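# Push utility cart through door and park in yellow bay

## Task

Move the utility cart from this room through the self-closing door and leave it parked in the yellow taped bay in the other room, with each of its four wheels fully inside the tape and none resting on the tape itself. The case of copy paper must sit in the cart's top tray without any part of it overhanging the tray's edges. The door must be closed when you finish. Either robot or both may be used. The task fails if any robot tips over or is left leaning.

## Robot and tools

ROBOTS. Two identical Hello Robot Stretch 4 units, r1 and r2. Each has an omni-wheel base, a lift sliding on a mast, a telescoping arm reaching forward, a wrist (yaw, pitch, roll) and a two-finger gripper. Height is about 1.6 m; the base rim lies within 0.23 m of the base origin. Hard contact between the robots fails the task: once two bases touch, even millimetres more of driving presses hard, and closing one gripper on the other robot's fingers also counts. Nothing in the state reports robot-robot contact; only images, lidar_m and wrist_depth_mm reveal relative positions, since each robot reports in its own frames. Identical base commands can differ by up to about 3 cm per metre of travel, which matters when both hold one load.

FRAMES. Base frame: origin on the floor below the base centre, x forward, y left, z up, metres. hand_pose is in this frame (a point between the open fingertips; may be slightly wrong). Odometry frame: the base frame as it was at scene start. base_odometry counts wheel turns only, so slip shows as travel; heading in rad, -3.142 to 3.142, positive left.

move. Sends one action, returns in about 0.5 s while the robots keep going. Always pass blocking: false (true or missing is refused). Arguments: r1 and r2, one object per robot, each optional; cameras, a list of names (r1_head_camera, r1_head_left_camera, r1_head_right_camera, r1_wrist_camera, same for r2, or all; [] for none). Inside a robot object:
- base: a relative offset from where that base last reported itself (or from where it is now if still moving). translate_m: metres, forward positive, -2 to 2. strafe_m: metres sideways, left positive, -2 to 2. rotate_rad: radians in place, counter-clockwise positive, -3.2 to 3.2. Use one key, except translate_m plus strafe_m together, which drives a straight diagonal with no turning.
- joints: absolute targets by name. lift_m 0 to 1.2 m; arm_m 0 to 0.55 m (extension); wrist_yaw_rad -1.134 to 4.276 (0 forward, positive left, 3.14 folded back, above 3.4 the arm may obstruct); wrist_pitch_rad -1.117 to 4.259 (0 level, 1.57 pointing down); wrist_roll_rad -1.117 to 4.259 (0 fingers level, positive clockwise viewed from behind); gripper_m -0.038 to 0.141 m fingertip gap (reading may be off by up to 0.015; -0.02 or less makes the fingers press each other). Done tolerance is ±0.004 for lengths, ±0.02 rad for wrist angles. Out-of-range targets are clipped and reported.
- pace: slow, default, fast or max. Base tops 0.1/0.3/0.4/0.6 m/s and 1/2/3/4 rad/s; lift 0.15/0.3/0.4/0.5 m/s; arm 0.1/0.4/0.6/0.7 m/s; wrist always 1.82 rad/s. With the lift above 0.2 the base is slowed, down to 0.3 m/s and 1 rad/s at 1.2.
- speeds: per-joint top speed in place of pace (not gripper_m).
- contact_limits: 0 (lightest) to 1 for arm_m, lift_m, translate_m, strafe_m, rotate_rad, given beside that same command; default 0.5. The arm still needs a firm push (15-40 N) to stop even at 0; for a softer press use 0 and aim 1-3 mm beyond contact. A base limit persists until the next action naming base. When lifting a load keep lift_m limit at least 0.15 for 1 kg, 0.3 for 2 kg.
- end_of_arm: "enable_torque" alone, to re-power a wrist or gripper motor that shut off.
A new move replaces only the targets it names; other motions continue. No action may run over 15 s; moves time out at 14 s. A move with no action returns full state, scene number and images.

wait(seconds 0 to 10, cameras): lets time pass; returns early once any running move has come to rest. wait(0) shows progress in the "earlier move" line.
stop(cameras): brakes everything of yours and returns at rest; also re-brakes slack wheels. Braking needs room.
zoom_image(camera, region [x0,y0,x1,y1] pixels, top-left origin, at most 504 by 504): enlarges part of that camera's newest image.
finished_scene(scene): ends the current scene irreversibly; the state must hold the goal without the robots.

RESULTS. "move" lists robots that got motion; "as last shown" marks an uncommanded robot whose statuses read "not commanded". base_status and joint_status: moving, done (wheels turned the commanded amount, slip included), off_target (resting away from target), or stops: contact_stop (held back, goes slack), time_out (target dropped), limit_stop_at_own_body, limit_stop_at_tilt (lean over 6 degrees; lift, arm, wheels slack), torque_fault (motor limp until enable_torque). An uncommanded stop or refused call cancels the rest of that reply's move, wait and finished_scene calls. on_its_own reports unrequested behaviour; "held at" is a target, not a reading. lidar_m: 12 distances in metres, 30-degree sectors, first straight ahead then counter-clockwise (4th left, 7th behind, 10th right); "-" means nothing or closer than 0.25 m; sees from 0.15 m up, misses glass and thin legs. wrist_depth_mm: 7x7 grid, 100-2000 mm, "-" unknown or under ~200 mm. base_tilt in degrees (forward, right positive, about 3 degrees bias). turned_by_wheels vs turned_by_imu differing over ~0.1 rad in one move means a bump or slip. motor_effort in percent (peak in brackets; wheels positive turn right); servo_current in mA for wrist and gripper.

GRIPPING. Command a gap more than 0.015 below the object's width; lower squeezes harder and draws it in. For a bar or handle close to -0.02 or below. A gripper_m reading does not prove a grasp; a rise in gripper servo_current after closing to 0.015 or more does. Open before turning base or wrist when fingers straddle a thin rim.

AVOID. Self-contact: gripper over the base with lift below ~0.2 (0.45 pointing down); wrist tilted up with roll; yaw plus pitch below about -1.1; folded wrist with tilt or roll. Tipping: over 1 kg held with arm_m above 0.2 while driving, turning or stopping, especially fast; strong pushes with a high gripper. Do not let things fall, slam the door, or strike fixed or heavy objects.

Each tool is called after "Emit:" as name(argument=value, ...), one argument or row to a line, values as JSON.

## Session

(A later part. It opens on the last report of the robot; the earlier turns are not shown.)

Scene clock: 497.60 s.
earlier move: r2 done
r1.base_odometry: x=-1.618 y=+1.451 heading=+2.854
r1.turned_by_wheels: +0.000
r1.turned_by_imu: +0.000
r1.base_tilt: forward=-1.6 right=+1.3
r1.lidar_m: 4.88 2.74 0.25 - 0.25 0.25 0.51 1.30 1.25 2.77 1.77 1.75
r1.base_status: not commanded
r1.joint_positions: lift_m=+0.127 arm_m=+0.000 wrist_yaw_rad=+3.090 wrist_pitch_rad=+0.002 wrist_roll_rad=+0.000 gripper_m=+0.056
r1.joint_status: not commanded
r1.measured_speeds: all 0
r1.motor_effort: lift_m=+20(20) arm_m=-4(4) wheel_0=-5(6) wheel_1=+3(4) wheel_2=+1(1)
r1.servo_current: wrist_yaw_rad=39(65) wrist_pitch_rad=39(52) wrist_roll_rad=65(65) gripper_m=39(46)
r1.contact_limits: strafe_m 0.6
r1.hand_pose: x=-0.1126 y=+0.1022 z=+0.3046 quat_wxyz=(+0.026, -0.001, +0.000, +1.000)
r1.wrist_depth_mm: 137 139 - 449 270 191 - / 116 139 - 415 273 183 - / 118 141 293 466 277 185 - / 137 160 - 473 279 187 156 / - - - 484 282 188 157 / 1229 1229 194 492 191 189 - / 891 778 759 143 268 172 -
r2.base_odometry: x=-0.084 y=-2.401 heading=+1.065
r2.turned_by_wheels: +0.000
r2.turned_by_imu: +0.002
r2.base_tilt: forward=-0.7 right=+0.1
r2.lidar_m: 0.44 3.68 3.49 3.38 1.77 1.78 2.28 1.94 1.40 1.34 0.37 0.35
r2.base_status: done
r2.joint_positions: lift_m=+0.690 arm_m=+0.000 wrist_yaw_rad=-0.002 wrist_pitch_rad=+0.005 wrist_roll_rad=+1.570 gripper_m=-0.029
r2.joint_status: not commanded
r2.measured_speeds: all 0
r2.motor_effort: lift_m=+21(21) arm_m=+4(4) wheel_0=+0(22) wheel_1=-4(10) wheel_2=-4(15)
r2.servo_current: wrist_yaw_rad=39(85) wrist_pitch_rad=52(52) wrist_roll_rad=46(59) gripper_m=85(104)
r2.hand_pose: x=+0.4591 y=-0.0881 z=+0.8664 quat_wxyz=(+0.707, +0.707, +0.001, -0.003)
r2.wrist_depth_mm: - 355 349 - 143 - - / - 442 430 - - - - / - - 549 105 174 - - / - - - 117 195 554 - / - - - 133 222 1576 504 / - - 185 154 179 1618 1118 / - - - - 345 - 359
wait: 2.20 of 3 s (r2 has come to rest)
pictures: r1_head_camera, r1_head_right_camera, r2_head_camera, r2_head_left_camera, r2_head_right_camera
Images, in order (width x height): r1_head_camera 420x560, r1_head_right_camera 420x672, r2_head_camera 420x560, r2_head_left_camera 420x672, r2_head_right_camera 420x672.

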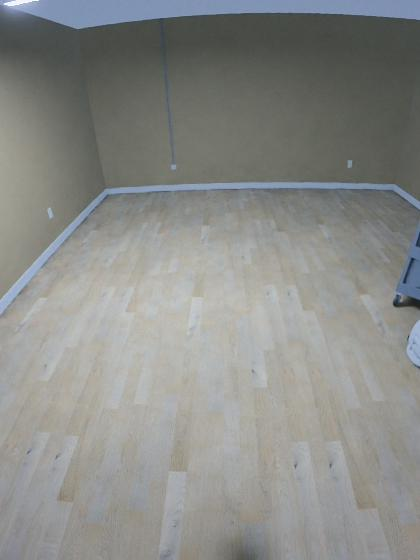

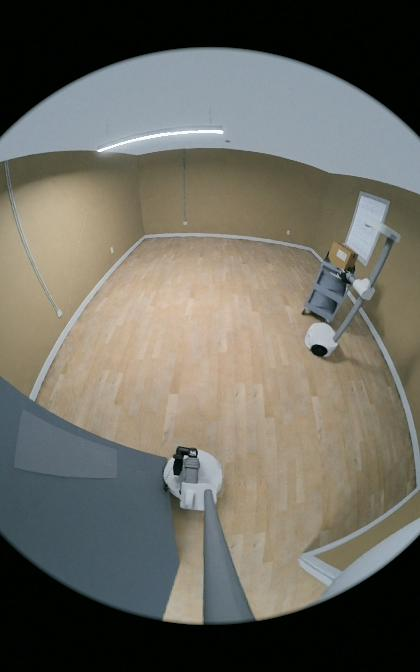

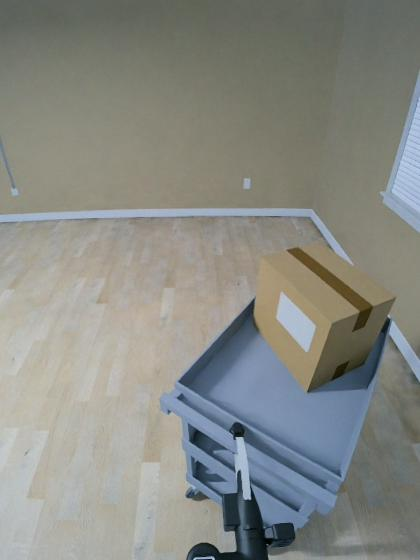

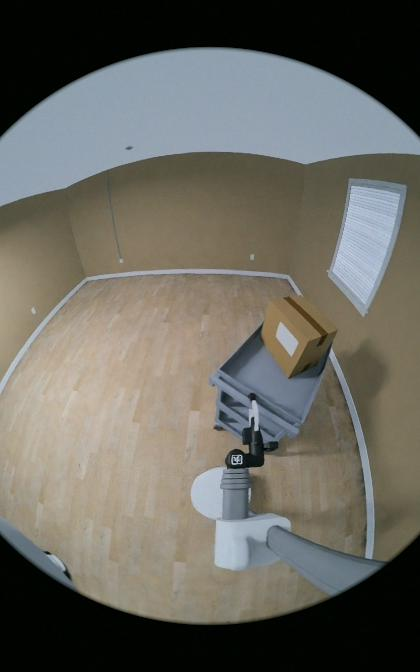

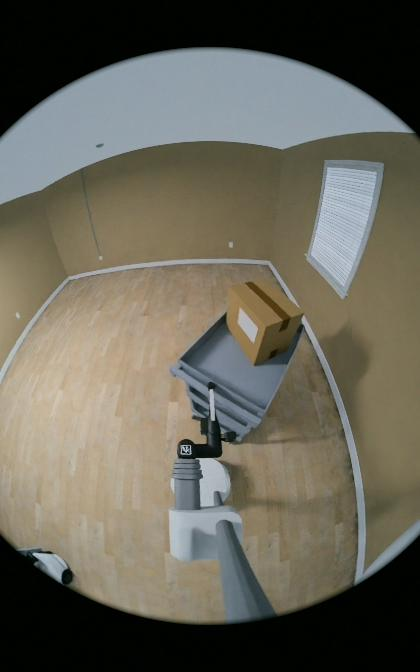

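Emit:
move(
  blocking=false,
  r2={"base":{"translate_m":-0.78,"strafe_m":0.84}},
)

Emit:
wait(
  seconds=6,
  cameras=["r1_head_camera","r2_head_camera","r1_head_right_camera","r2_head_left_camera","r2_head_right_camera","r2_wrist_camera"],
)

Scene clock: 513.60 s.
move: r2 moving
r1: as last shown
r1.contact_limits: strafe_m 0.6
r2.base_odometry: x=-0.115 y=-2.409 heading=+1.065
r2.turned_by_wheels: +0.000
r2.turned_by_imu: +0.001
r2.base_tilt: forward=-0.7 right=+0.1
r2.lidar_m: 0.43 3.71 3.46 3.33 1.74 1.73 2.24 1.96 1.46 1.40 1.47 0.34
r2.base_status: translate_m moving; strafe_m moving
r2.joint_positions: lift_m=+0.690 arm_m=+0.000 wrist_yaw_rad=-0.002 wrist_pitch_rad=+0.005 wrist_roll_rad=+1.570 gripper_m=-0.029
r2.joint_status: not commanded
r2.measured_speeds: translate_m=-0.084 strafe_m=+0.093 rotate_rad=-0.005 lift_m=+0.000 arm_m=+0.000 wrist_yaw_rad=+0.000 wrist_pitch_rad=+0.000 wrist_roll_rad=+0.000
r2.motor_effort: lift_m=+21(21) arm_m=+4(4) wheel_0=-12(16) wheel_1=+6(7) wheel_2=+12(13)
r2.servo_current: wrist_yaw_rad=52(52) wrist_pitch_rad=46(52) wrist_roll_rad=46(59) gripper_m=91(91)
r2.hand_pose: x=+0.4591 y=-0.0881 z=+0.8664 quat_wxyz=(+0.707, +0.707, +0.001, -0.003)
r2.wrist_depth_mm: - 359 353 - 140 - - / - 452 436 - - - - / - - 569 - 177 - - / - - - 115 195 549 - / - - - 132 224 1618 496 / - - 185 154 178 1618 1182 / - - - - 353 349 359
pictures: none

Scene clock: 518.37 s.
earlier move: r2 done
r1.base_odometry: x=-1.618 y=+1.451 heading=+2.854
r1.turned_by_wheels: +0.000
r1.turned_by_imu: +0.000
r1.base_tilt: forward=-1.6 right=+1.3
r1.lidar_m: 4.90 2.77 0.25 - 0.25 0.25 0.52 1.29 1.26 2.78 0.64 0.63
r1.base_status: not commanded
r1.joint_positions: lift_m=+0.127 arm_m=+0.000 wrist_yaw_rad=+3.090 wrist_pitch_rad=+0.002 wrist_roll_rad=+0.000 gripper_m=+0.056
r1.joint_status: not commanded
r1.measured_speeds: all 0
r1.motor_effort: lift_m=+20(20) arm_m=-4(4) wheel_0=-5(6) wheel_1=+3(4) wheel_2=+1(1)
r1.servo_current: wrist_yaw_rad=39(78) wrist_pitch_rad=39(52) wrist_roll_rad=46(72) gripper_m=33(52)
r1.contact_limits: strafe_m 0.6
r1.hand_pose: x=-0.1126 y=+0.1022 z=+0.3046 quat_wxyz=(+0.026, -0.001, +0.000, +1.000)
r1.wrist_depth_mm: 137 139 - 449 267 190 - / 116 139 - 415 272 184 - / 118 141 291 466 276 185 - / 137 160 - 473 279 187 156 / - - - 484 281 188 157 / 1281 1229 194 492 190 189 - / 878 768 778 143 268 173 -
r2.base_odometry: x=-1.196 y=-2.676 heading=+1.065
r2.turned_by_wheels: +0.000
r2.turned_by_imu: -0.008
r2.base_tilt: forward=-0.6 right=+0.0
r2.lidar_m: 0.46 3.59 2.64 2.53 0.63 0.61 1.53 1.56 2.17 2.17 0.34 0.33
r2.base_status: done
r2.joint_positions: lift_m=+0.690 arm_m=+0.000 wrist_yaw_rad=-0.009 wrist_pitch_rad=+0.005 wrist_roll_rad=+1.570 gripper_m=-0.029
r2.joint_status: not commanded
r2.measured_speeds: all 0
r2.motor_effort: lift_m=+21(21) arm_m=+4(4) wheel_0=-4(22) wheel_1=+3(7) wheel_2=+3(13)
r2.servo_current: wrist_yaw_rad=65(72) wrist_pitch_rad=46(52) wrist_roll_rad=39(65) gripper_m=85(98)
r2.hand_pose: x=+0.4585 y=-0.0899 z=+0.8664 quat_wxyz=(+0.707, +0.707, -0.001, -0.005)
r2.wrist_depth_mm: - 430 - - - - - / - - - - - - - / - - - - - - - / - - - - - 1397 480 / - - - - - 1576 455 / - - 184 118 169 382 1118 / - - - - - 1708 1160
wait: 4.77 of 6 s (r2 has come to rest)
pictures: r1_head_camera, r1_head_right_camera, r2_head_camera, r2_head_left_camera, r2_head_right_camera, r2_wrist_camera
Images, in order (width x height): r1_head_camera 420x560, r1_head_right_camera 420x672, r2_head_camera 420x560, r2_head_left_camera 420x672, r2_head_right_camera 420x672, r2_wrist_camera 616x392.

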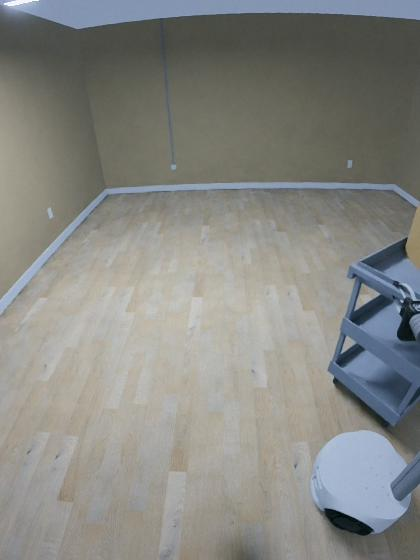

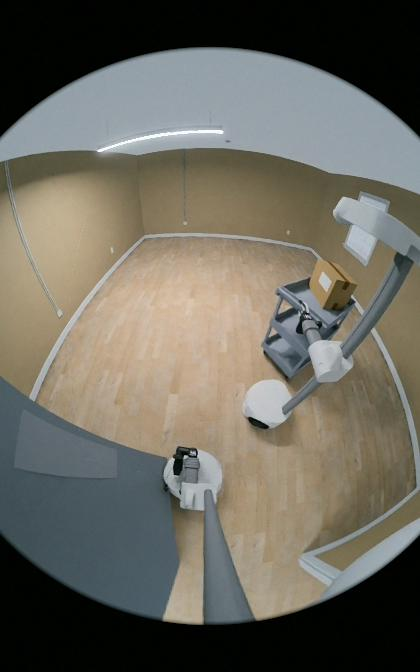

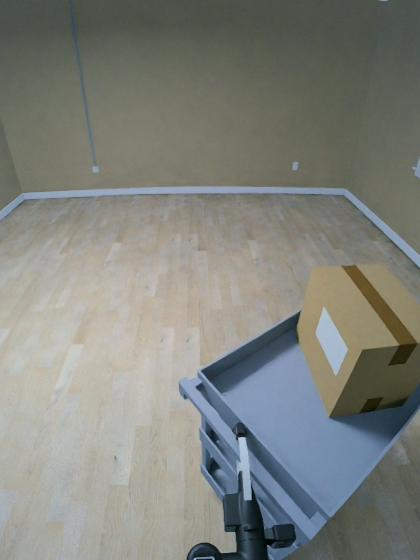

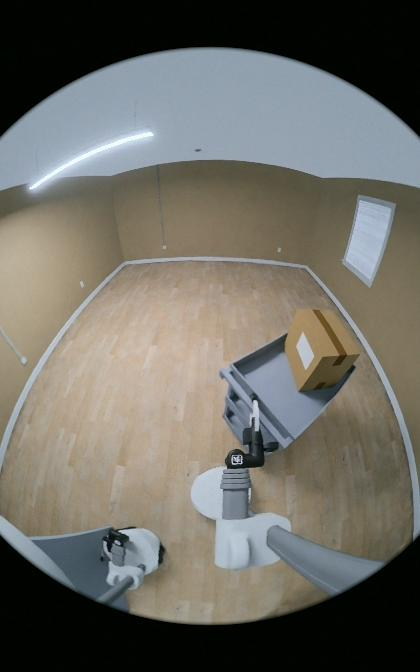

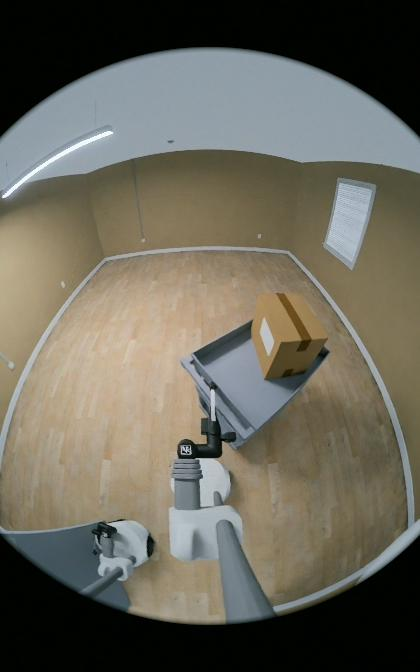

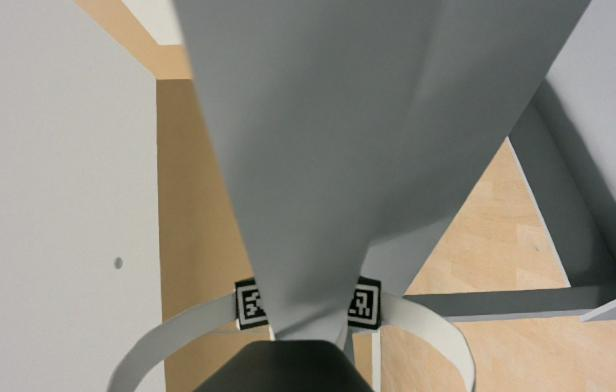

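Emit:
move(
  blocking=false,
  r2={"base":{"translate_m":-0.9,"strafe_m":0.03}},
)

Emit:
wait(
  seconds=6,
  cameras=["r1_head_right_camera","r2_head_camera","r2_head_left_camera","r2_head_right_camera","r2_wrist_camera"],
)

Scene clock: 523.73 s.
move: r2 moving
r1: as last shown
r1.contact_limits: strafe_m 0.6
r2.base_odometry: x=-1.213 y=-2.703 heading=+1.065
r2.turned_by_wheels: +0.000
r2.turned_by_imu: +0.000
r2.base_tilt: forward=-0.7 right=+0.1
r2.lidar_m: 0.45 3.62 2.65 2.55 0.61 0.61 1.50 1.51 2.10 2.19 0.36 0.31
r2.base_status: translate_m moving; strafe_m moving
r2.joint_positions: lift_m=+0.690 arm_m=+0.000 wrist_yaw_rad=-0.003 wrist_pitch_rad=+0.005 wrist_roll_rad=+1.570 gripper_m=-0.029
r2.joint_status: not commanded
r2.measured_speeds: translate_m=-0.122 strafe_m=+0.005 rotate_rad=+0.003 lift_m=+0.000 arm_m=+0.000 wrist_yaw_rad=+0.000 wrist_pitch_rad=+0.000 wrist_roll_rad=+0.000
r2.motor_effort: lift_m=+21(21) arm_m=+4(4) wheel_0=-10(12) wheel_1=-8(9) wheel_2=+13(14)
r2.servo_current: wrist_yaw_rad=39(65) wrist_pitch_rad=46(52) wrist_roll_rad=33(65) gripper_m=85(91)
r2.hand_pose: x=+0.4590 y=-0.0884 z=+0.8664 quat_wxyz=(+0.707, +0.707, +0.001, -0.003)
r2.wrist_depth_mm: - 424 - - - - - / - - - - - - - / - - - - - - - / - - - - - 1366 484 / - - - - - 1618 455 / - - 186 118 170 382 392 / - - - - - 1708 1182
pictures: none

Scene clock: 527.73 s.
earlier move: r2 done
r1.base_odometry: x=-1.618 y=+1.451 heading=+2.854
r1.turned_by_wheels: +0.000
r1.turned_by_imu: +0.000
r1.base_tilt: forward=-1.6 right=+1.3
r1.lidar_m: 4.92 2.73 0.25 - 0.25 0.25 0.52 0.51 0.39 0.47 0.43 0.58
r1.base_status: not commanded
r1.joint_positions: lift_m=+0.127 arm_m=+0.000 wrist_yaw_rad=+3.090 wrist_pitch_rad=+0.002 wrist_roll_rad=+0.000 gripper_m=+0.056
r1.joint_status: not commanded
r1.measured_speeds: all 0
r1.motor_effort: lift_m=+20(20) arm_m=-4(4) wheel_0=-5(6) wheel_1=+3(4) wheel_2=+0(1)
r1.servo_current: wrist_yaw_rad=33(72) wrist_pitch_rad=46(52) wrist_roll_rad=52(65) gripper_m=46(52)
r1.contact_limits: strafe_m 0.6
r1.hand_pose: x=-0.1126 y=+0.1022 z=+0.3046 quat_wxyz=(+0.026, -0.001, +0.000, +1.000)
r1.wrist_depth_mm: 137 139 - 449 268 190 - / 116 139 - 415 273 184 - / 118 141 294 462 278 186 - / 137 160 - 473 279 186 156 / - - - 488 281 189 156 / 1229 1255 193 496 191 189 - / 878 768 759 143 267 172 -
r2.base_odometry: x=-1.659 y=-3.449 heading=+1.065
r2.turned_by_wheels: +0.000
r2.turned_by_imu: +0.000
r2.base_tilt: forward=-0.7 right=+0.1
r2.lidar_m: 0.40 0.43 0.41 0.45 0.71 0.95 3.62 0.68 0.87 2.22 2.33 0.41
r2.base_status: done
r2.joint_positions: lift_m=+0.690 arm_m=+0.000 wrist_yaw_rad=+0.002 wrist_pitch_rad=+0.005 wrist_roll_rad=+1.570 gripper_m=-0.029
r2.joint_status: not commanded
r2.measured_speeds: all 0
r2.motor_effort: lift_m=+21(21) arm_m=+4(4) wheel_0=+0(12) wheel_1=-2(9) wheel_2=+3(16)
r2.servo_current: wrist_yaw_rad=59(65) wrist_pitch_rad=46(52) wrist_roll_rad=46(65) gripper_m=85(98)
r2.hand_pose: x=+0.4594 y=-0.0869 z=+0.8664 quat_wxyz=(+0.707, +0.707, +0.003, -0.001)
r2.wrist_depth_mm: - - - 165 224 1618 1118 / - - - 166 225 788 - / - - 484 167 228 820 - / - - 473 168 229 831 - / - - 530 171 233 854 - / - - 185 173 178 - - / - - - - 236 1499 500
wait: 4.00 of 6 s (r2 has come to rest)
Images, in order (width x height): r1_head_right_camera 420x672, r2_head_camera 420x560, r2_head_left_camera 420x672, r2_head_right_camera 420x672, r2_wrist_camera 616x392.

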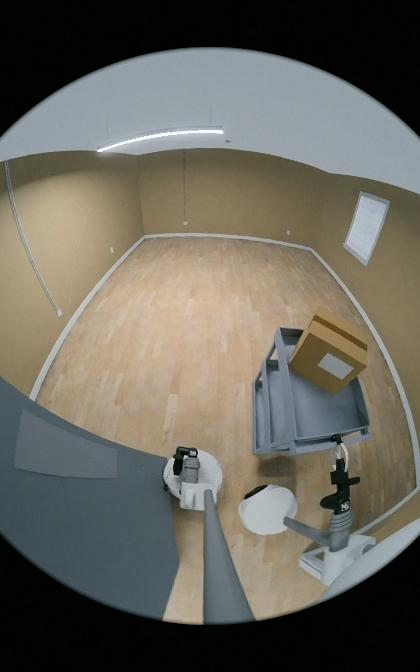

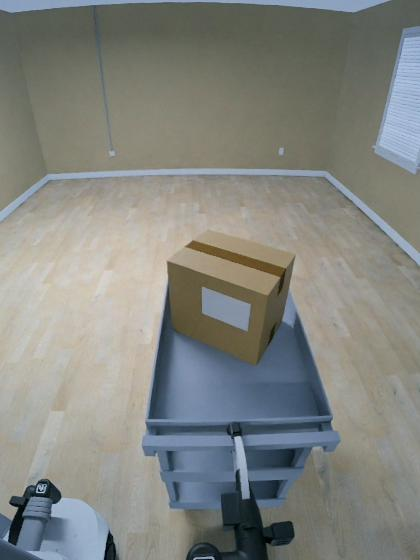

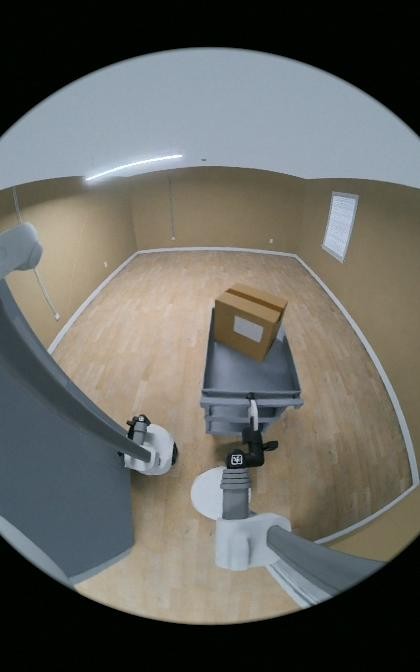

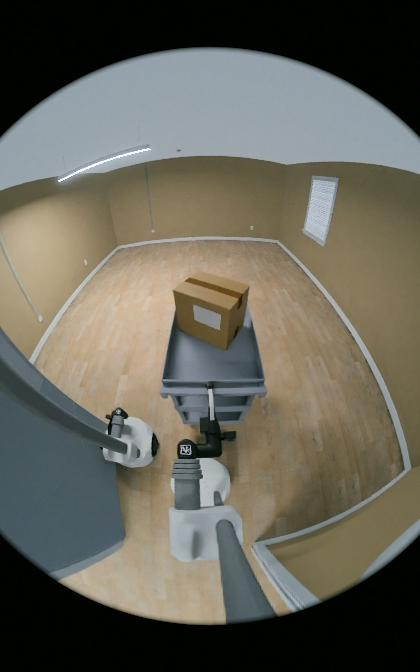

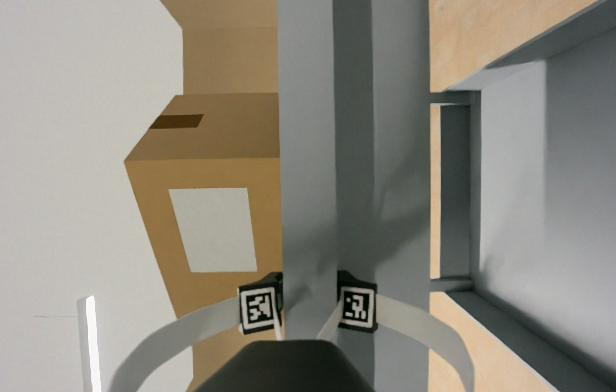

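Emit:
move(
  blocking=false,
  r2={"base":{"translate_m":-1.4,"strafe_m":0.08}},
)

Emit:
wait(
  seconds=3,
  cameras=["r2_head_right_camera","r2_head_left_camera"],
)

Emit:
wait(
  seconds=4,
  cameras=["r1_head_right_camera","r2_head_camera","r2_head_left_camera","r2_head_right_camera"],
)

Scene clock: 543.53 s.
move: r2 moving
r1: as last shown
r1.contact_limits: strafe_m 0.6
r2.base_odometry: x=-1.675 y=-3.475 heading=+1.065
r2.turned_by_wheels: +0.000
r2.turned_by_imu: +0.001
r2.base_tilt: forward=-0.6 right=+0.0
r2.lidar_m: 0.40 0.43 0.42 0.52 0.69 0.94 3.61 0.68 0.82 2.23 2.33 0.42
r2.base_status: translate_m moving; strafe_m moving
r2.joint_positions: lift_m=+0.690 arm_m=+0.000 wrist_yaw_rad=+0.002 wrist_pitch_rad=+0.005 wrist_roll_rad=+1.570 gripper_m=-0.029
r2.joint_status: not commanded
r2.measured_speeds: translate_m=-0.122 strafe_m=+0.007 rotate_rad=-0.001 lift_m=+0.000 arm_m=+0.000 wrist_yaw_rad=+0.000 wrist_pitch_rad=+0.000 wrist_roll_rad=+0.000
r2.motor_effort: lift_m=+21(21) arm_m=-3(4) wheel_0=-8(12) wheel_1=-8(9) wheel_2=+15(17)
r2.servo_current: wrist_yaw_rad=39(52) wrist_pitch_rad=46(52) wrist_roll_rad=39(59) gripper_m=85(91)
r2.hand_pose: x=+0.4594 y=-0.0869 z=+0.8664 quat_wxyz=(+0.707, +0.707, +0.003, -0.001)
r2.wrist_depth_mm: - - - 167 227 1661 1160 / - - - 169 229 759 - / - - 500 169 229 820 - / - - 469 171 231 831 - / - - 525 172 233 842 - / - - 183 173 178 - - / - - - - 236 1499 504
pictures: none

Scene clock: 546.53 s.
earlier move: r2 moving
r1.base_odometry: x=-1.618 y=+1.451 heading=+2.854
r1.turned_by_wheels: +0.000
r1.turned_by_imu: +0.000
r1.base_tilt: forward=-1.6 right=+1.3
r1.lidar_m: 4.90 2.78 0.25 - 0.25 0.25 0.50 0.39 0.29 0.43 2.89 3.94
r1.base_status: not commanded
r1.joint_positions: lift_m=+0.127 arm_m=+0.000 wrist_yaw_rad=+3.090 wrist_pitch_rad=+0.002 wrist_roll_rad=+0.000 gripper_m=+0.056
r1.joint_status: not commanded
r1.measured_speeds: all 0
r1.motor_effort: lift_m=+20(20) arm_m=-4(4) wheel_0=-4(6) wheel_1=+5(5) wheel_2=+1(5)
r1.servo_current: wrist_yaw_rad=46(72) wrist_pitch_rad=39(52) wrist_roll_rad=46(65) gripper_m=46(52)
r1.contact_limits: strafe_m 0.6
r1.hand_pose: x=-0.1126 y=+0.1022 z=+0.3046 quat_wxyz=(+0.026, -0.001, +0.000, +1.000)
r1.wrist_depth_mm: 137 139 - 445 268 190 - / 117 139 - 415 272 184 - / 117 141 296 462 276 186 - / 137 160 - 473 278 187 156 / 1008 1255 - 480 282 189 156 / - 1118 193 496 191 189 - / 878 778 768 143 268 172 -
r2.base_odometry: x=-2.124 y=-4.186 heading=+1.065
r2.turned_by_wheels: +0.000
r2.turned_by_imu: +0.001
r2.base_tilt: forward=-0.6 right=+0.0
r2.lidar_m: 0.35 0.39 0.61 0.62 2.58 2.82 2.67 2.81 2.34 0.56 0.41 0.43
r2.base_status: translate_m moving; strafe_m moving
r2.joint_positions: lift_m=+0.690 arm_m=+0.000 wrist_yaw_rad=+0.003 wrist_pitch_rad=+0.005 wrist_roll_rad=+1.570 gripper_m=-0.029
r2.joint_status: not commanded
r2.measured_speeds: translate_m=-0.301 strafe_m=+0.018 rotate_rad=+0.000 lift_m=+0.000 arm_m=+0.000 wrist_yaw_rad=+0.000 wrist_pitch_rad=+0.000 wrist_roll_rad=+0.000
r2.motor_effort: lift_m=+21(21) arm_m=-3(4) wheel_0=-5(14) wheel_1=-6(9) wheel_2=+9(17)
r2.servo_current: wrist_yaw_rad=39(59) wrist_pitch_rad=46(52) wrist_roll_rad=59(59) gripper_m=91(98)
r2.hand_pose: x=+0.4596 y=-0.0866 z=+0.8664 quat_wxyz=(+0.707, +0.707, +0.003, -0.001)
r2.wrist_depth_mm: - - - 195 259 1576 1205 / - - - 190 254 1661 525 / - - - 186 247 809 - / - - 492 182 241 854 - / - - 480 178 237 - - / - - 184 173 178 - - / - - 549 - 226 - -
wait: 3.00 s; no rest
pictures: r2_head_left_camera, r2_head_right_camera
Images, in order (width x height): r2_head_left_camera 420x672, r2_head_right_camera 420x672.

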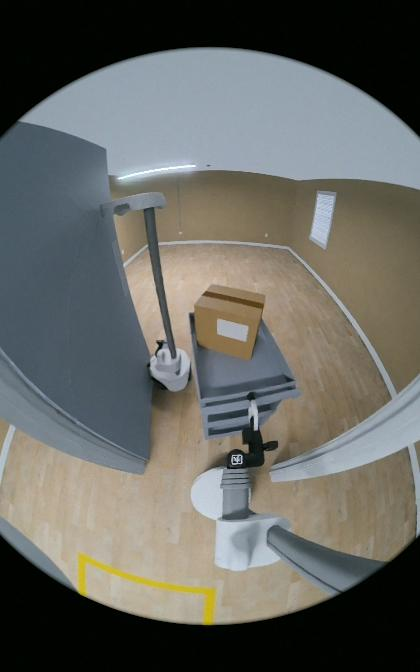

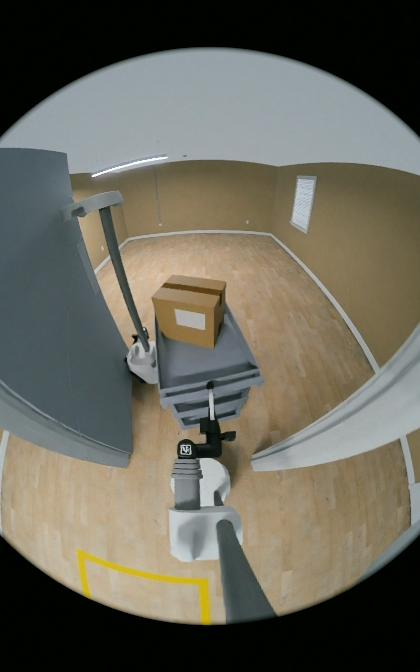

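Scene clock: 549.20 s.
earlier move: r2 done
r1.base_odometry: x=-1.618 y=+1.451 heading=+2.854
r1.turned_by_wheels: +0.000
r1.turned_by_imu: +0.000
r1.base_tilt: forward=-1.6 right=+1.3
r1.lidar_m: 4.89 2.76 0.25 - 0.25 0.25 0.50 0.72 0.87 2.77 2.91 3.97
r1.base_status: not commanded
r1.joint_positions: lift_m=+0.127 arm_m=+0.000 wrist_yaw_rad=+3.090 wrist_pitch_rad=+0.002 wrist_roll_rad=+0.000 gripper_m=+0.056
r1.joint_status: not commanded
r1.measured_speeds: all 0
r1.motor_effort: lift_m=+20(20) arm_m=-4(4) wheel_0=-4(6) wheel_1=+5(5) wheel_2=+1(5)
r1.servo_current: wrist_yaw_rad=52(72) wrist_pitch_rad=39(52) wrist_roll_rad=39(65) gripper_m=46(52)
r1.contact_limits: strafe_m 0.6
r1.hand_pose: x=-0.1126 y=+0.1022 z=+0.3046 quat_wxyz=(+0.026, -0.001, +0.000, +1.000)
r1.wrist_depth_mm: 136 138 - 445 268 190 - / 116 140 - 413 273 184 - / 118 141 296 462 274 185 - / 137 160 - 469 278 187 156 / 715 1576 - 484 281 188 156 / 1118 1255 194 492 191 189 - / 866 778 759 143 267 172 -
r2.base_odometry: x=-2.407 y=-4.635 heading=+1.065
r2.turned_by_wheels: +0.000
r2.turned_by_imu: -0.001
r2.base_tilt: forward=-0.7 right=+0.1
r2.lidar_m: 0.40 0.46 0.98 2.45 2.55 2.25 2.15 2.26 2.37 2.28 0.96 0.39
r2.base_status: done
r2.joint_positions: lift_m=+0.690 arm_m=+0.000 wrist_yaw_rad=+0.001 wrist_pitch_rad=+0.005 wrist_roll_rad=+1.570 gripper_m=-0.029
r2.joint_status: not commanded
r2.measured_speeds: all 0
r2.motor_effort: lift_m=+21(21) arm_m=-3(4) wheel_0=-3(14) wheel_1=-3(9) wheel_2=+1(17)
r2.servo_current: wrist_yaw_rad=46(65) wrist_pitch_rad=39(52) wrist_roll_rad=39(59) gripper_m=91(98)
r2.hand_pose: x=+0.4594 y=-0.0872 z=+0.8664 quat_wxyz=(+0.707, +0.707, +0.002, -0.002)
r2.wrist_depth_mm: - - - 160 217 1576 - / - - - 162 220 - - / - - 462 165 224 - - / - - 473 167 228 831 - / - - 535 170 231 - - / - - 185 172 178 - - / - - - - 238 549 484
wait: 2.67 of 4 s (r2 has come to rest)
Images, in order (width x height): r1_head_right_camera 420x672, r2_head_camera 420x560, r2_head_left_camera 420x672, r2_head_right_camera 420x672.

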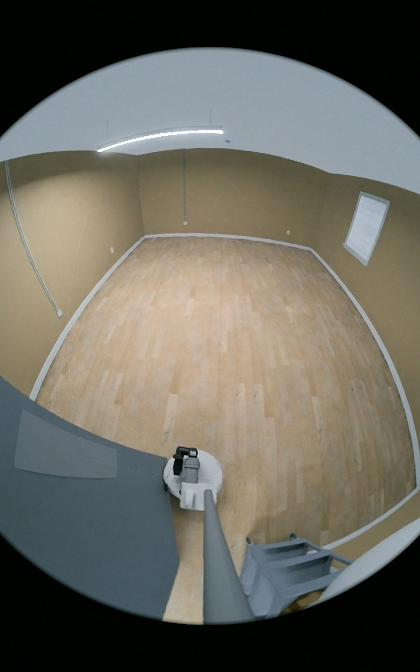

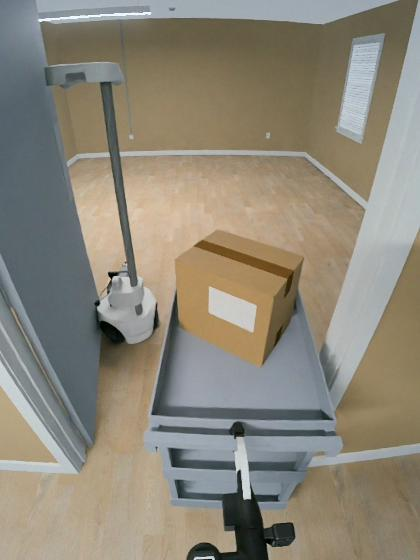

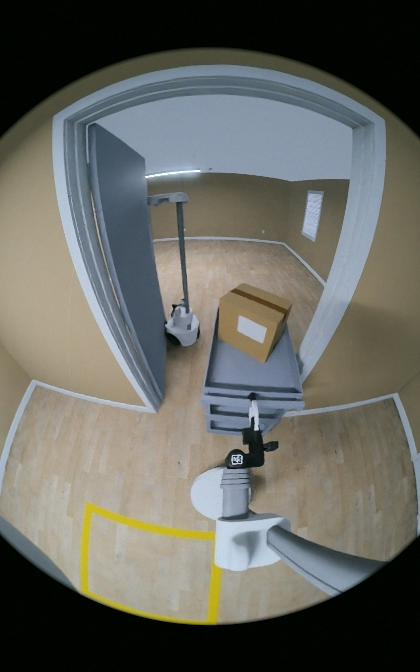

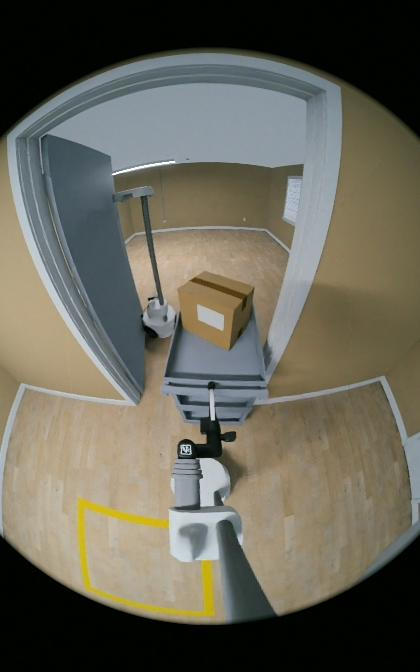

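Emit:
move(
  blocking=false,
  r2={"base":{"translate_m":-0.65}},
)

Emit:
wait(
  seconds=5,
)

Emit:
move(
  blocking=false,
  r2={"base":{"translate_m":-0.65,"strafe_m":0.72}},
)

Emit:
wait(
  seconds=5,
  cameras=["r2_head_camera","r2_head_left_camera","r2_head_right_camera"],
)

Scene clock: 561.63 s.
move: r2 moving
r1: as last shown
r1.motor_effort: lift_m=+20(20) arm_m=-4(4) wheel_0=-4(5) wheel_1=+5(5) wheel_2=+1(1)
r1.contact_limits: strafe_m 0.6
r1.wrist_depth_mm: 137 139 - 445 267 190 - / 117 139 - 413 273 183 - / 117 141 294 462 276 186 - / 137 160 - 466 281 186 156 / - 1618 - 484 281 188 156 / 1160 1229 194 496 190 189 - / 878 778 768 143 268 172 -
r2.base_odometry: x=-2.422 y=-4.662 heading=+1.064
r2.turned_by_wheels: +0.000
r2.turned_by_imu: +0.000
r2.base_tilt: forward=-0.7 right=+0.0
r2.lidar_m: 0.40 0.40 1.02 2.45 2.58 2.18 2.10 2.20 2.35 2.28 0.98 0.42
r2.base_status: translate_m moving
r2.joint_positions: lift_m=+0.690 arm_m=+0.000 wrist_yaw_rad=+0.001 wrist_pitch_rad=+0.005 wrist_roll_rad=+1.570 gripper_m=-0.029
r2.joint_status: not commanded
r2.measured_speeds: translate_m=-0.122 strafe_m=+0.001 rotate_rad=+0.002 lift_m=+0.000 arm_m=+0.000 wrist_yaw_rad=+0.000 wrist_pitch_rad=+0.000 wrist_roll_rad=+0.000
r2.motor_effort: lift_m=+21(21) arm_m=-3(4) wheel_0=-10(15) wheel_1=-9(10) wheel_2=+14(14)
r2.servo_current: wrist_yaw_rad=46(52) wrist_pitch_rad=46(59) wrist_roll_rad=52(52) gripper_m=85(91)
r2.hand_pose: x=+0.4594 y=-0.0872 z=+0.8664 quat_wxyz=(+0.707, +0.707, +0.002, -0.002)
r2.wrist_depth_mm: - - - 157 214 1499 - / - - 603 159 218 768 - / - - 452 163 221 - - / - - 480 166 226 842 - / - - 549 169 231 - - / - - 184 173 179 - - / - - - - 239 125 492
pictures: none

Scene clock: 564.80 s.
earlier move: r2 done
r1.base_odometry: x=-1.618 y=+1.451 heading=+2.854
r1.turned_by_wheels: +0.000
r1.turned_by_imu: +0.000
r1.base_tilt: forward=-1.6 right=+1.3
r1.lidar_m: 4.88 2.77 0.25 - 0.25 0.27 0.50 1.28 1.28 2.78 2.90 3.95
r1.base_status: not commanded
r1.joint_positions: lift_m=+0.127 arm_m=+0.000 wrist_yaw_rad=+3.090 wrist_pitch_rad=+0.002 wrist_roll_rad=+0.000 gripper_m=+0.056
r1.joint_status: not commanded
r1.measured_speeds: all 0
r1.motor_effort: lift_m=+20(20) arm_m=-4(4) wheel_0=-4(5) wheel_1=+5(5) wheel_2=+1(1)
r1.servo_current: wrist_yaw_rad=52(78) wrist_pitch_rad=46(52) wrist_roll_rad=65(65) gripper_m=39(52)
r1.contact_limits: strafe_m 0.6
r1.hand_pose: x=-0.1126 y=+0.1022 z=+0.3046 quat_wxyz=(+0.026, -0.001, +0.000, +1.000)
r1.wrist_depth_mm: 136 139 - 449 268 190 - / 117 139 - 410 274 183 - / 118 141 293 459 276 186 - / 137 159 - 473 279 186 155 / 1808 1756 - 484 282 189 157 / 1255 1255 194 492 191 189 - / 891 768 759 143 267 172 -
r2.base_odometry: x=-2.722 y=-5.203 heading=+1.064
r2.turned_by_wheels: +0.000
r2.turned_by_imu: -0.001
r2.base_tilt: forward=-0.7 right=+0.1
r2.lidar_m: 0.41 0.45 1.90 2.46 2.14 1.58 1.48 1.56 2.17 2.27 1.87 0.43
r2.base_status: done
r2.joint_positions: lift_m=+0.690 arm_m=+0.000 wrist_yaw_rad=-0.001 wrist_pitch_rad=+0.005 wrist_roll_rad=+1.570 gripper_m=-0.029
r2.joint_status: not commanded
r2.measured_speeds: all 0
r2.motor_effort: lift_m=+21(21) arm_m=-4(4) wheel_0=-6(15) wheel_1=-3(10) wheel_2=+2(18)
r2.servo_current: wrist_yaw_rad=46(59) wrist_pitch_rad=52(59) wrist_roll_rad=46(59) gripper_m=91(98)
r2.hand_pose: x=+0.4592 y=-0.0878 z=+0.8664 quat_wxyz=(+0.707, +0.707, +0.002, -0.002)
r2.wrist_depth_mm: - - - 158 216 - - / - - 564 160 220 750 - / - - 455 163 223 - - / - - 480 167 228 831 - / - - 539 170 231 - - / - - 183 173 178 - - / - 142 - - 239 - 484
wait: 3.17 of 5 s (r2 has come to rest)
pictures: none

Scene clock: 565.30 s.
move: r2 moving
r1: as last shown
r1.contact_limits: strafe_m 0.6
r1.wrist_depth_mm: 137 139 - 445 268 190 - / 117 139 - 410 272 184 - / 118 141 294 466 276 186 - / 137 160 - 473 281 187 156 / 1336 1808 - 480 281 188 157 / 1229 1255 193 492 191 189 - / 878 778 768 143 267 172 -
r2.base_odometry: x=-2.753 y=-5.210 heading=+1.064
r2.turned_by_wheels: +0.000
r2.turned_by_imu: +0.000
r2.base_tilt: forward=-0.7 right=+0.1
r2.lidar_m: 0.41 0.46 1.92 2.42 2.10 1.52 1.48 1.56 2.10 2.28 1.90 0.41
r2.base_status: translate_m moving; strafe_m moving
r2.joint_positions: lift_m=+0.690 arm_m=+0.000 wrist_yaw_rad=-0.002 wrist_pitch_rad=+0.005 wrist_roll_rad=+1.570 gripper_m=-0.029
r2.joint_status: not commanded
r2.measured_speeds: translate_m=-0.085 strafe_m=+0.092 rotate_rad=+0.001 lift_m=+0.000 arm_m=+0.000 wrist_yaw_rad=-0.008 wrist_pitch_rad=+0.000 wrist_roll_rad=+0.000
r2.motor_effort: lift_m=+21(21) arm_m=-3(4) wheel_0=-13(15) wheel_1=+4(6) wheel_2=+9(11)
r2.servo_current: wrist_yaw_rad=46(52) wrist_pitch_rad=52(52) wrist_roll_rad=46(59) gripper_m=85(91)
r2.hand_pose: x=+0.4592 y=-0.0879 z=+0.8664 quat_wxyz=(+0.707, +0.707, +0.001, -0.003)
r2.wrist_depth_mm: - - - 154 213 - - / - - 549 158 217 - - / - - 452 162 221 - - / - - 484 165 227 842 - / - - 554 169 231 - - / - - 185 174 178 - - / - - - - 241 - 488
pictures: none

Scene clock: 569.50 s.
earlier move: r2 done
r1.base_odometry: x=-1.618 y=+1.451 heading=+2.854
r1.turned_by_wheels: +0.000
r1.turned_by_imu: +0.000
r1.base_tilt: forward=-1.6 right=+1.3
r1.lidar_m: 4.90 2.77 0.25 - 0.25 0.25 0.50 1.30 1.26 2.78 2.91 3.95
r1.base_status: not commanded
r1.joint_positions: lift_m=+0.127 arm_m=+0.000 wrist_yaw_rad=+3.090 wrist_pitch_rad=+0.002 wrist_roll_rad=+0.000 gripper_m=+0.056
r1.joint_status: not commanded
r1.measured_speeds: all 0
r1.motor_effort: lift_m=+20(20) arm_m=-4(4) wheel_0=-4(5) wheel_1=+5(5) wheel_2=+1(1)
r1.servo_current: wrist_yaw_rad=59(72) wrist_pitch_rad=39(52) wrist_roll_rad=59(65) gripper_m=39(46)
r1.contact_limits: strafe_m 0.6
r1.hand_pose: x=-0.1126 y=+0.1022 z=+0.3046 quat_wxyz=(+0.026, -0.001, +0.000, +1.000)
r1.wrist_depth_mm: 137 139 - 442 268 190 - / 116 139 - 413 272 183 - / 118 141 296 466 276 185 - / 137 159 - 477 281 186 156 / - - - 480 282 189 157 / 1229 1229 193 496 190 189 - / 878 759 768 143 267 172 -
r2.base_odometry: x=-3.667 y=-5.422 heading=+1.063
r2.turned_by_wheels: -0.001
r2.turned_by_imu: -0.006
r2.base_tilt: forward=-0.6 right=+0.1
r2.lidar_m: 0.47 2.04 1.83 1.72 1.22 0.88 0.85 0.90 1.25 2.95 0.30 0.31
r2.base_status: done
r2.joint_positions: lift_m=+0.690 arm_m=+0.000 wrist_yaw_rad=-0.016 wrist_pitch_rad=+0.005 wrist_roll_rad=+1.570 gripper_m=-0.029
r2.joint_status: not commanded
r2.measured_speeds: all 0
r2.motor_effort: lift_m=+21(21) arm_m=+4(4) wheel_0=-8(18) wheel_1=+0(8) wheel_2=-3(11)
r2.servo_current: wrist_yaw_rad=85(98) wrist_pitch_rad=46(59) wrist_roll_rad=39(65) gripper_m=91(98)
r2.hand_pose: x=+0.4578 y=-0.0920 z=+0.8664 quat_wxyz=(+0.707, +0.707, -0.004, -0.008)
r2.wrist_depth_mm: 1708 - - - - - - / 1756 - - - - - - / 1756 - - - - - - / 1661 - - - - - 459 / - - - - - 1464 1160 / - - 182 - - 382 1118 / - - - - - 1576 1182
wait: 4.20 of 5 s (r2 has come to rest)
Images, in order (width x height): r2_head_camera 420x560, r2_head_left_camera 420x672, r2_head_right_camera 420x672.

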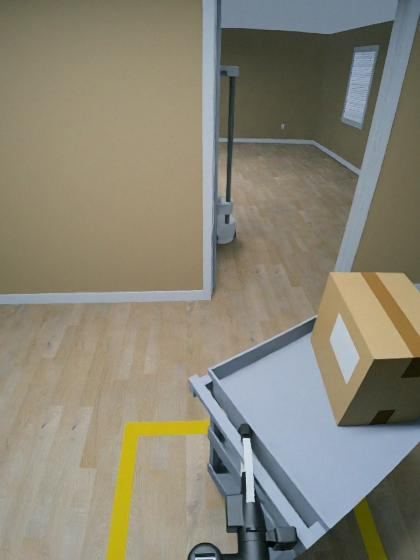

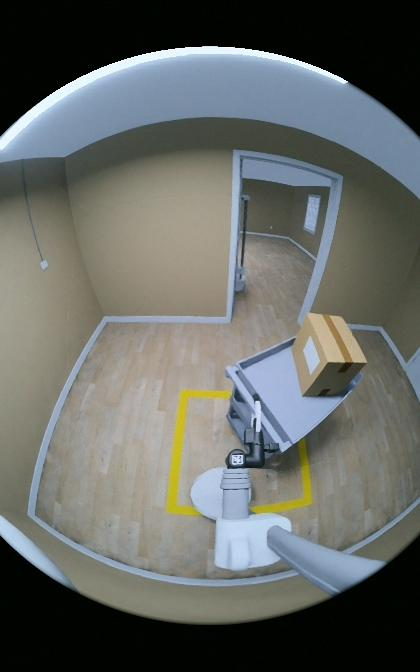

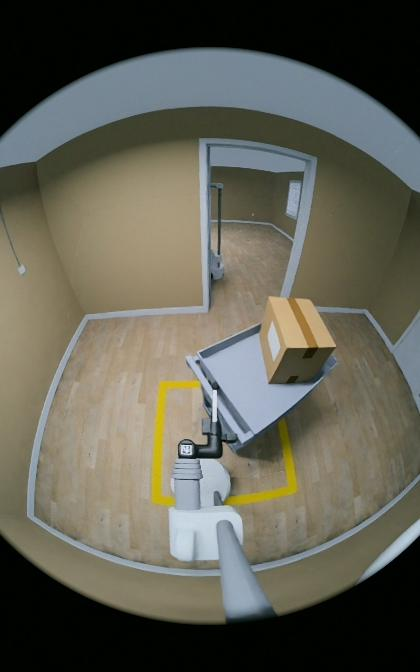

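Emit:
move(
  blocking=false,
  r1={"base":{"translate_m":1.0},"pace":"fast"},
  r2={"base":{"translate_m":-0.46}},
)

Emit:
wait(
  seconds=4,
)

Emit:
wait(
  seconds=2.5,
  cameras=["r1_head_right_camera","r1_head_left_camera","r2_head_camera","r2_head_left_camera","r2_head_right_camera"],
)

Emit:
zoom_image(
  camera="r2_head_camera",
  region=[60, 200, 420, 560],
)

Scene clock: 581.37 s.
move: r1 moving; r2 moving
r1.base_odometry: x=-1.666 y=+1.465 heading=+2.855
r1.turned_by_wheels: +0.001
r1.turned_by_imu: +0.000
r1.base_tilt: forward=-1.6 right=+1.3
r1.lidar_m: 4.85 2.75 2.06 2.01 0.25 0.25 0.53 1.27 1.34 2.79 2.90 4.01
r1.base_status: translate_m moving
r1.joint_positions: lift_m=+0.127 arm_m=+0.000 wrist_yaw_rad=+3.090 wrist_pitch_rad=+0.002 wrist_roll_rad=+0.000 gripper_m=+0.056
r1.joint_status: not commanded
r1.measured_speeds: translate_m=+0.194 strafe_m=+0.001 rotate_rad=+0.003 lift_m=+0.000 arm_m=+0.000 wrist_yaw_rad=+0.000 wrist_pitch_rad=+0.000 wrist_roll_rad=+0.000
r1.motor_effort: lift_m=+20(20) arm_m=-4(4) wheel_0=+5(8) wheel_1=+10(12) wheel_2=-11(11)
r1.servo_current: wrist_yaw_rad=59(65) wrist_pitch_rad=52(52) wrist_roll_rad=39(59) gripper_m=39(46)
r1.hand_pose: x=-0.1126 y=+0.1022 z=+0.3046 quat_wxyz=(+0.026, -0.001, +0.000, +1.000)
r1.wrist_depth_mm: 135 137 - 539 296 194 - / - 138 - 554 303 196 - / 112 138 219 559 307 198 158 / 121 138 293 512 312 200 158 / 1863 - - 854 314 201 159 / 1229 1281 193 866 191 202 167 / 866 759 768 143 294 183 -
r2.base_odometry: x=-3.682 y=-5.449 heading=+1.063
r2.turned_by_wheels: +0.000
r2.turned_by_imu: +0.000
r2.base_tilt: forward=-0.7 right=+0.1
r2.lidar_m: 0.46 2.10 1.83 1.74 1.18 0.85 0.81 0.84 1.17 2.98 0.31 0.30
r2.base_status: translate_m moving
r2.joint_positions: lift_m=+0.690 arm_m=+0.000 wrist_yaw_rad=-0.013 wrist_pitch_rad=+0.005 wrist_roll_rad=+1.570 gripper_m=-0.029
r2.joint_status: not commanded
r2.measured_speeds: translate_m=-0.122 strafe_m=+0.003 rotate_rad=+0.000 lift_m=+0.000 arm_m=+0.000 wrist_yaw_rad=+0.031 wrist_pitch_rad=+0.000 wrist_roll_rad=+0.000
r2.motor_effort: lift_m=+21(21) arm_m=+4(4) wheel_0=-9(13) wheel_1=-9(12) wheel_2=+11(11)
r2.servo_current: wrist_yaw_rad=72(98) wrist_pitch_rad=39(52) wrist_roll_rad=39(59) gripper_m=85(91)
r2.hand_pose: x=+0.4581 y=-0.0912 z=+0.8664 quat_wxyz=(+0.707, +0.707, -0.003, -0.007)
r2.wrist_depth_mm: 1756 - - - - - - / 1756 - - - - - - / 1756 - - - - - - / 1756 - - - - - 459 / - - - - - 1464 442 / - - 181 - - 384 1138 / - - - - - 1576 1182
pictures: none

Scene clock: 583.90 s.
earlier move: r1 moving; r2 done
r1.base_odometry: x=-2.536 y=+1.722 heading=+2.855
r1.turned_by_wheels: +0.000
r1.turned_by_imu: +0.000
r1.base_tilt: forward=-1.6 right=+1.3
r1.lidar_m: 3.95 2.75 1.99 1.94 2.03 1.88 0.98 0.99 2.65 2.79 2.92 4.01
r1.base_status: translate_m moving
r1.joint_positions: lift_m=+0.127 arm_m=+0.000 wrist_yaw_rad=+3.090 wrist_pitch_rad=+0.002 wrist_roll_rad=+0.000 gripper_m=+0.056
r1.joint_status: not commanded
r1.measured_speeds: translate_m=+0.192 strafe_m=+0.000 rotate_rad=+0.000 lift_m=+0.000 arm_m=+0.000 wrist_yaw_rad=+0.000 wrist_pitch_rad=+0.000 wrist_roll_rad=+0.000
r1.motor_effort: lift_m=+20(20) arm_m=-4(4) wheel_0=+0(9) wheel_1=+2(12) wheel_2=+2(13)
r1.servo_current: wrist_yaw_rad=39(72) wrist_pitch_rad=46(52) wrist_roll_rad=52(72) gripper_m=39(52)
r1.hand_pose: x=-0.1126 y=+0.1022 z=+0.3046 quat_wxyz=(+0.026, -0.001, +0.000, +1.000)
r1.wrist_depth_mm: 136 139 - - - - - / 116 139 - - - - - / 118 141 236 - - - - / 137 160 - - - - - / 1808 - - 1921 1808 - - / 1255 1078 190 1182 187 1138 1042 / 891 778 759 798 788 750 788
r2.base_odometry: x=-3.891 y=-5.824 heading=+1.063
r2.turned_by_wheels: +0.000
r2.turned_by_imu: +0.001
r2.base_tilt: forward=-0.6 right=+0.1
r2.lidar_m: 0.45 2.50 1.80 1.59 0.59 0.41 0.37 0.40 0.55 1.58 3.09 0.37
r2.base_status: done
r2.joint_positions: lift_m=+0.690 arm_m=+0.000 wrist_yaw_rad=+0.001 wrist_pitch_rad=+0.005 wrist_roll_rad=+1.570 gripper_m=-0.029
r2.joint_status: not commanded
r2.measured_speeds: all 0
r2.motor_effort: lift_m=+21(21) arm_m=+4(5) wheel_0=-4(13) wheel_1=-3(12) wheel_2=+4(17)
r2.servo_current: wrist_yaw_rad=52(98) wrist_pitch_rad=52(52) wrist_roll_rad=39(59) gripper_m=91(98)
r2.hand_pose: x=+0.4593 y=-0.0871 z=+0.8664 quat_wxyz=(+0.707, +0.707, +0.002, -0.002)
r2.wrist_depth_mm: - 394 392 105 162 - - / - 404 404 117 174 - - / - - 492 124 187 - - / - - 621 135 204 - - / - - - 150 225 1708 521 / - - 184 166 178 1618 484 / - - - - - 1618 1182
wait: 2.53 of 4 s (r2 has come to rest)
pictures: none

Scene clock: 584.67 s.
earlier move: r1 done
r1.base_odometry: x=-2.577 y=+1.734 heading=+2.854
r1.turned_by_wheels: +0.000
r1.turned_by_imu: +0.000
r1.base_tilt: forward=-1.6 right=+1.3
r1.lidar_m: 3.90 2.70 2.01 1.93 2.04 1.94 1.38 1.24 2.75 2.79 2.90 4.01
r1.base_status: done
r1.joint_positions: lift_m=+0.127 arm_m=+0.000 wrist_yaw_rad=+3.090 wrist_pitch_rad=+0.002 wrist_roll_rad=+0.000 gripper_m=+0.056
r1.joint_status: not commanded
r1.measured_speeds: all 0
r1.motor_effort: lift_m=+20(20) arm_m=-4(4) wheel_0=+0(9) wheel_1=+1(12) wheel_2=+1(13)
r1.servo_current: wrist_yaw_rad=52(72) wrist_pitch_rad=39(52) wrist_roll_rad=46(72) gripper_m=39(52)
r1.hand_pose: x=-0.1126 y=+0.1022 z=+0.3046 quat_wxyz=(+0.026, -0.001, +0.000, +1.000)
r1.wrist_depth_mm: 137 139 - - - - - / 116 139 - - - - - / 118 141 236 - - - - / 138 160 - - - - - / 1205 - - 1921 - - 1983 / 1182 1229 194 1205 187 1118 1078 / 878 778 759 798 778 759 778
r2.base_odometry: x=-3.891 y=-5.824 heading=+1.063
r2.turned_by_wheels: +0.000
r2.turned_by_imu: +0.000
r2.base_tilt: forward=-0.7 right=+0.1
r2.lidar_m: 0.43 2.50 1.80 1.63 0.56 0.40 0.38 0.41 0.58 1.56 3.09 0.36
r2.base_status: done
r2.joint_positions: lift_m=+0.690 arm_m=+0.000 wrist_yaw_rad=+0.001 wrist_pitch_rad=+0.005 wrist_roll_rad=+1.570 gripper_m=-0.029
r2.joint_status: not commanded
r2.measured_speeds: all 0
r2.motor_effort: lift_m=+21(21) arm_m=+4(5) wheel_0=-4(13) wheel_1=-3(12) wheel_2=+4(17)
r2.servo_current: wrist_yaw_rad=39(98) wrist_pitch_rad=46(52) wrist_roll_rad=52(59) gripper_m=85(98)
r2.hand_pose: x=+0.4593 y=-0.0871 z=+0.8664 quat_wxyz=(+0.707, +0.707, +0.002, -0.002)
r2.wrist_depth_mm: - 394 389 105 162 - - / - 397 402 116 174 - - / - - 492 124 189 - - / - - 627 135 204 - - / - - - 150 224 1708 521 / - - 184 167 178 1576 484 / - - - - - 1576 1182
wait: 0.77 of 2.5 s (r1 has come to rest)
pictures: r1_head_left_camera, r1_head_right_camera, r2_head_camera, r2_head_left_camera, r2_head_right_camera
Images, in order (width x height): r1_head_left_camera 420x672, r1_head_right_camera 420x672, r2_head_camera 420x560, r2_head_left_camera 420x672, r2_head_right_camera 420x672.

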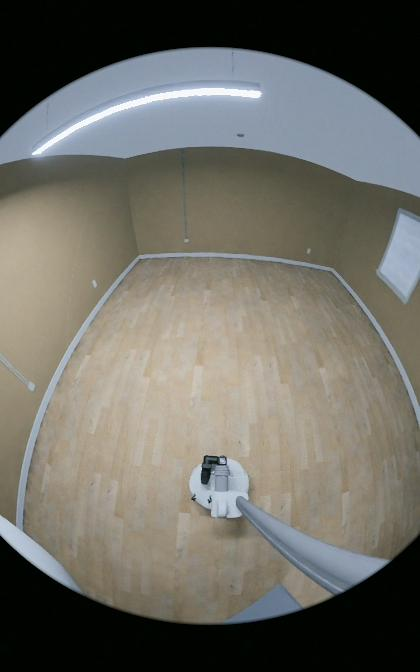

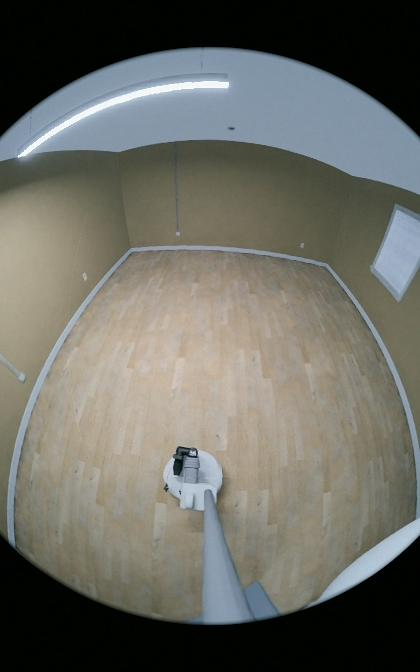

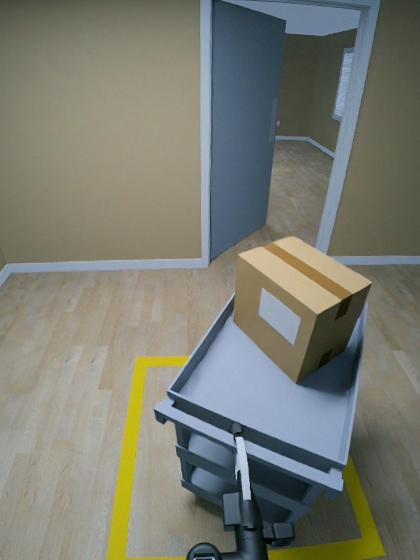

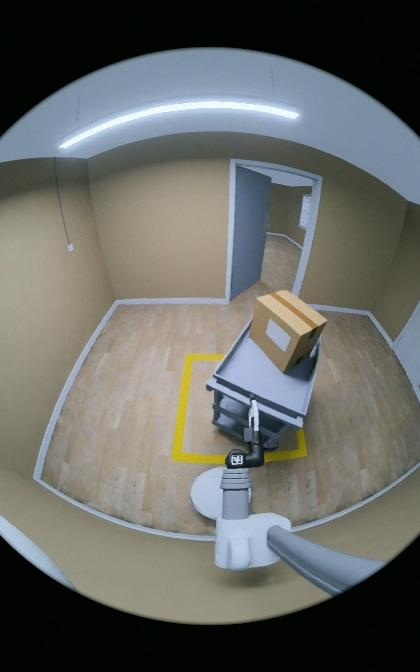

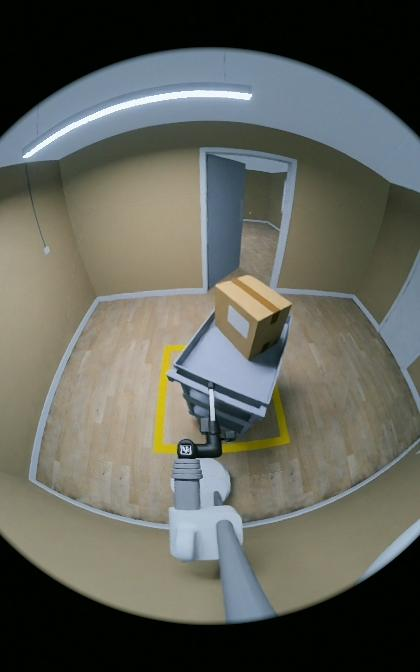

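Scaled by 1.400 from the camera's image (finer frame: 1200x1600).

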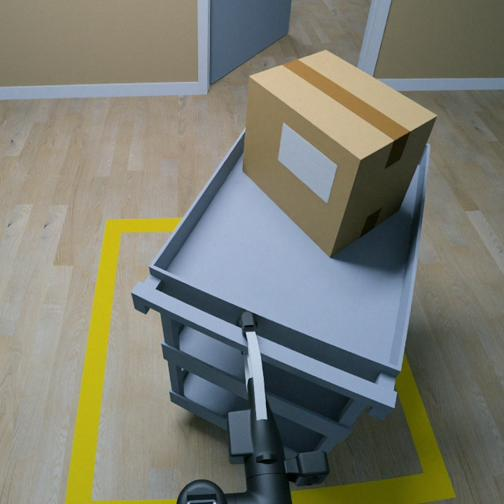

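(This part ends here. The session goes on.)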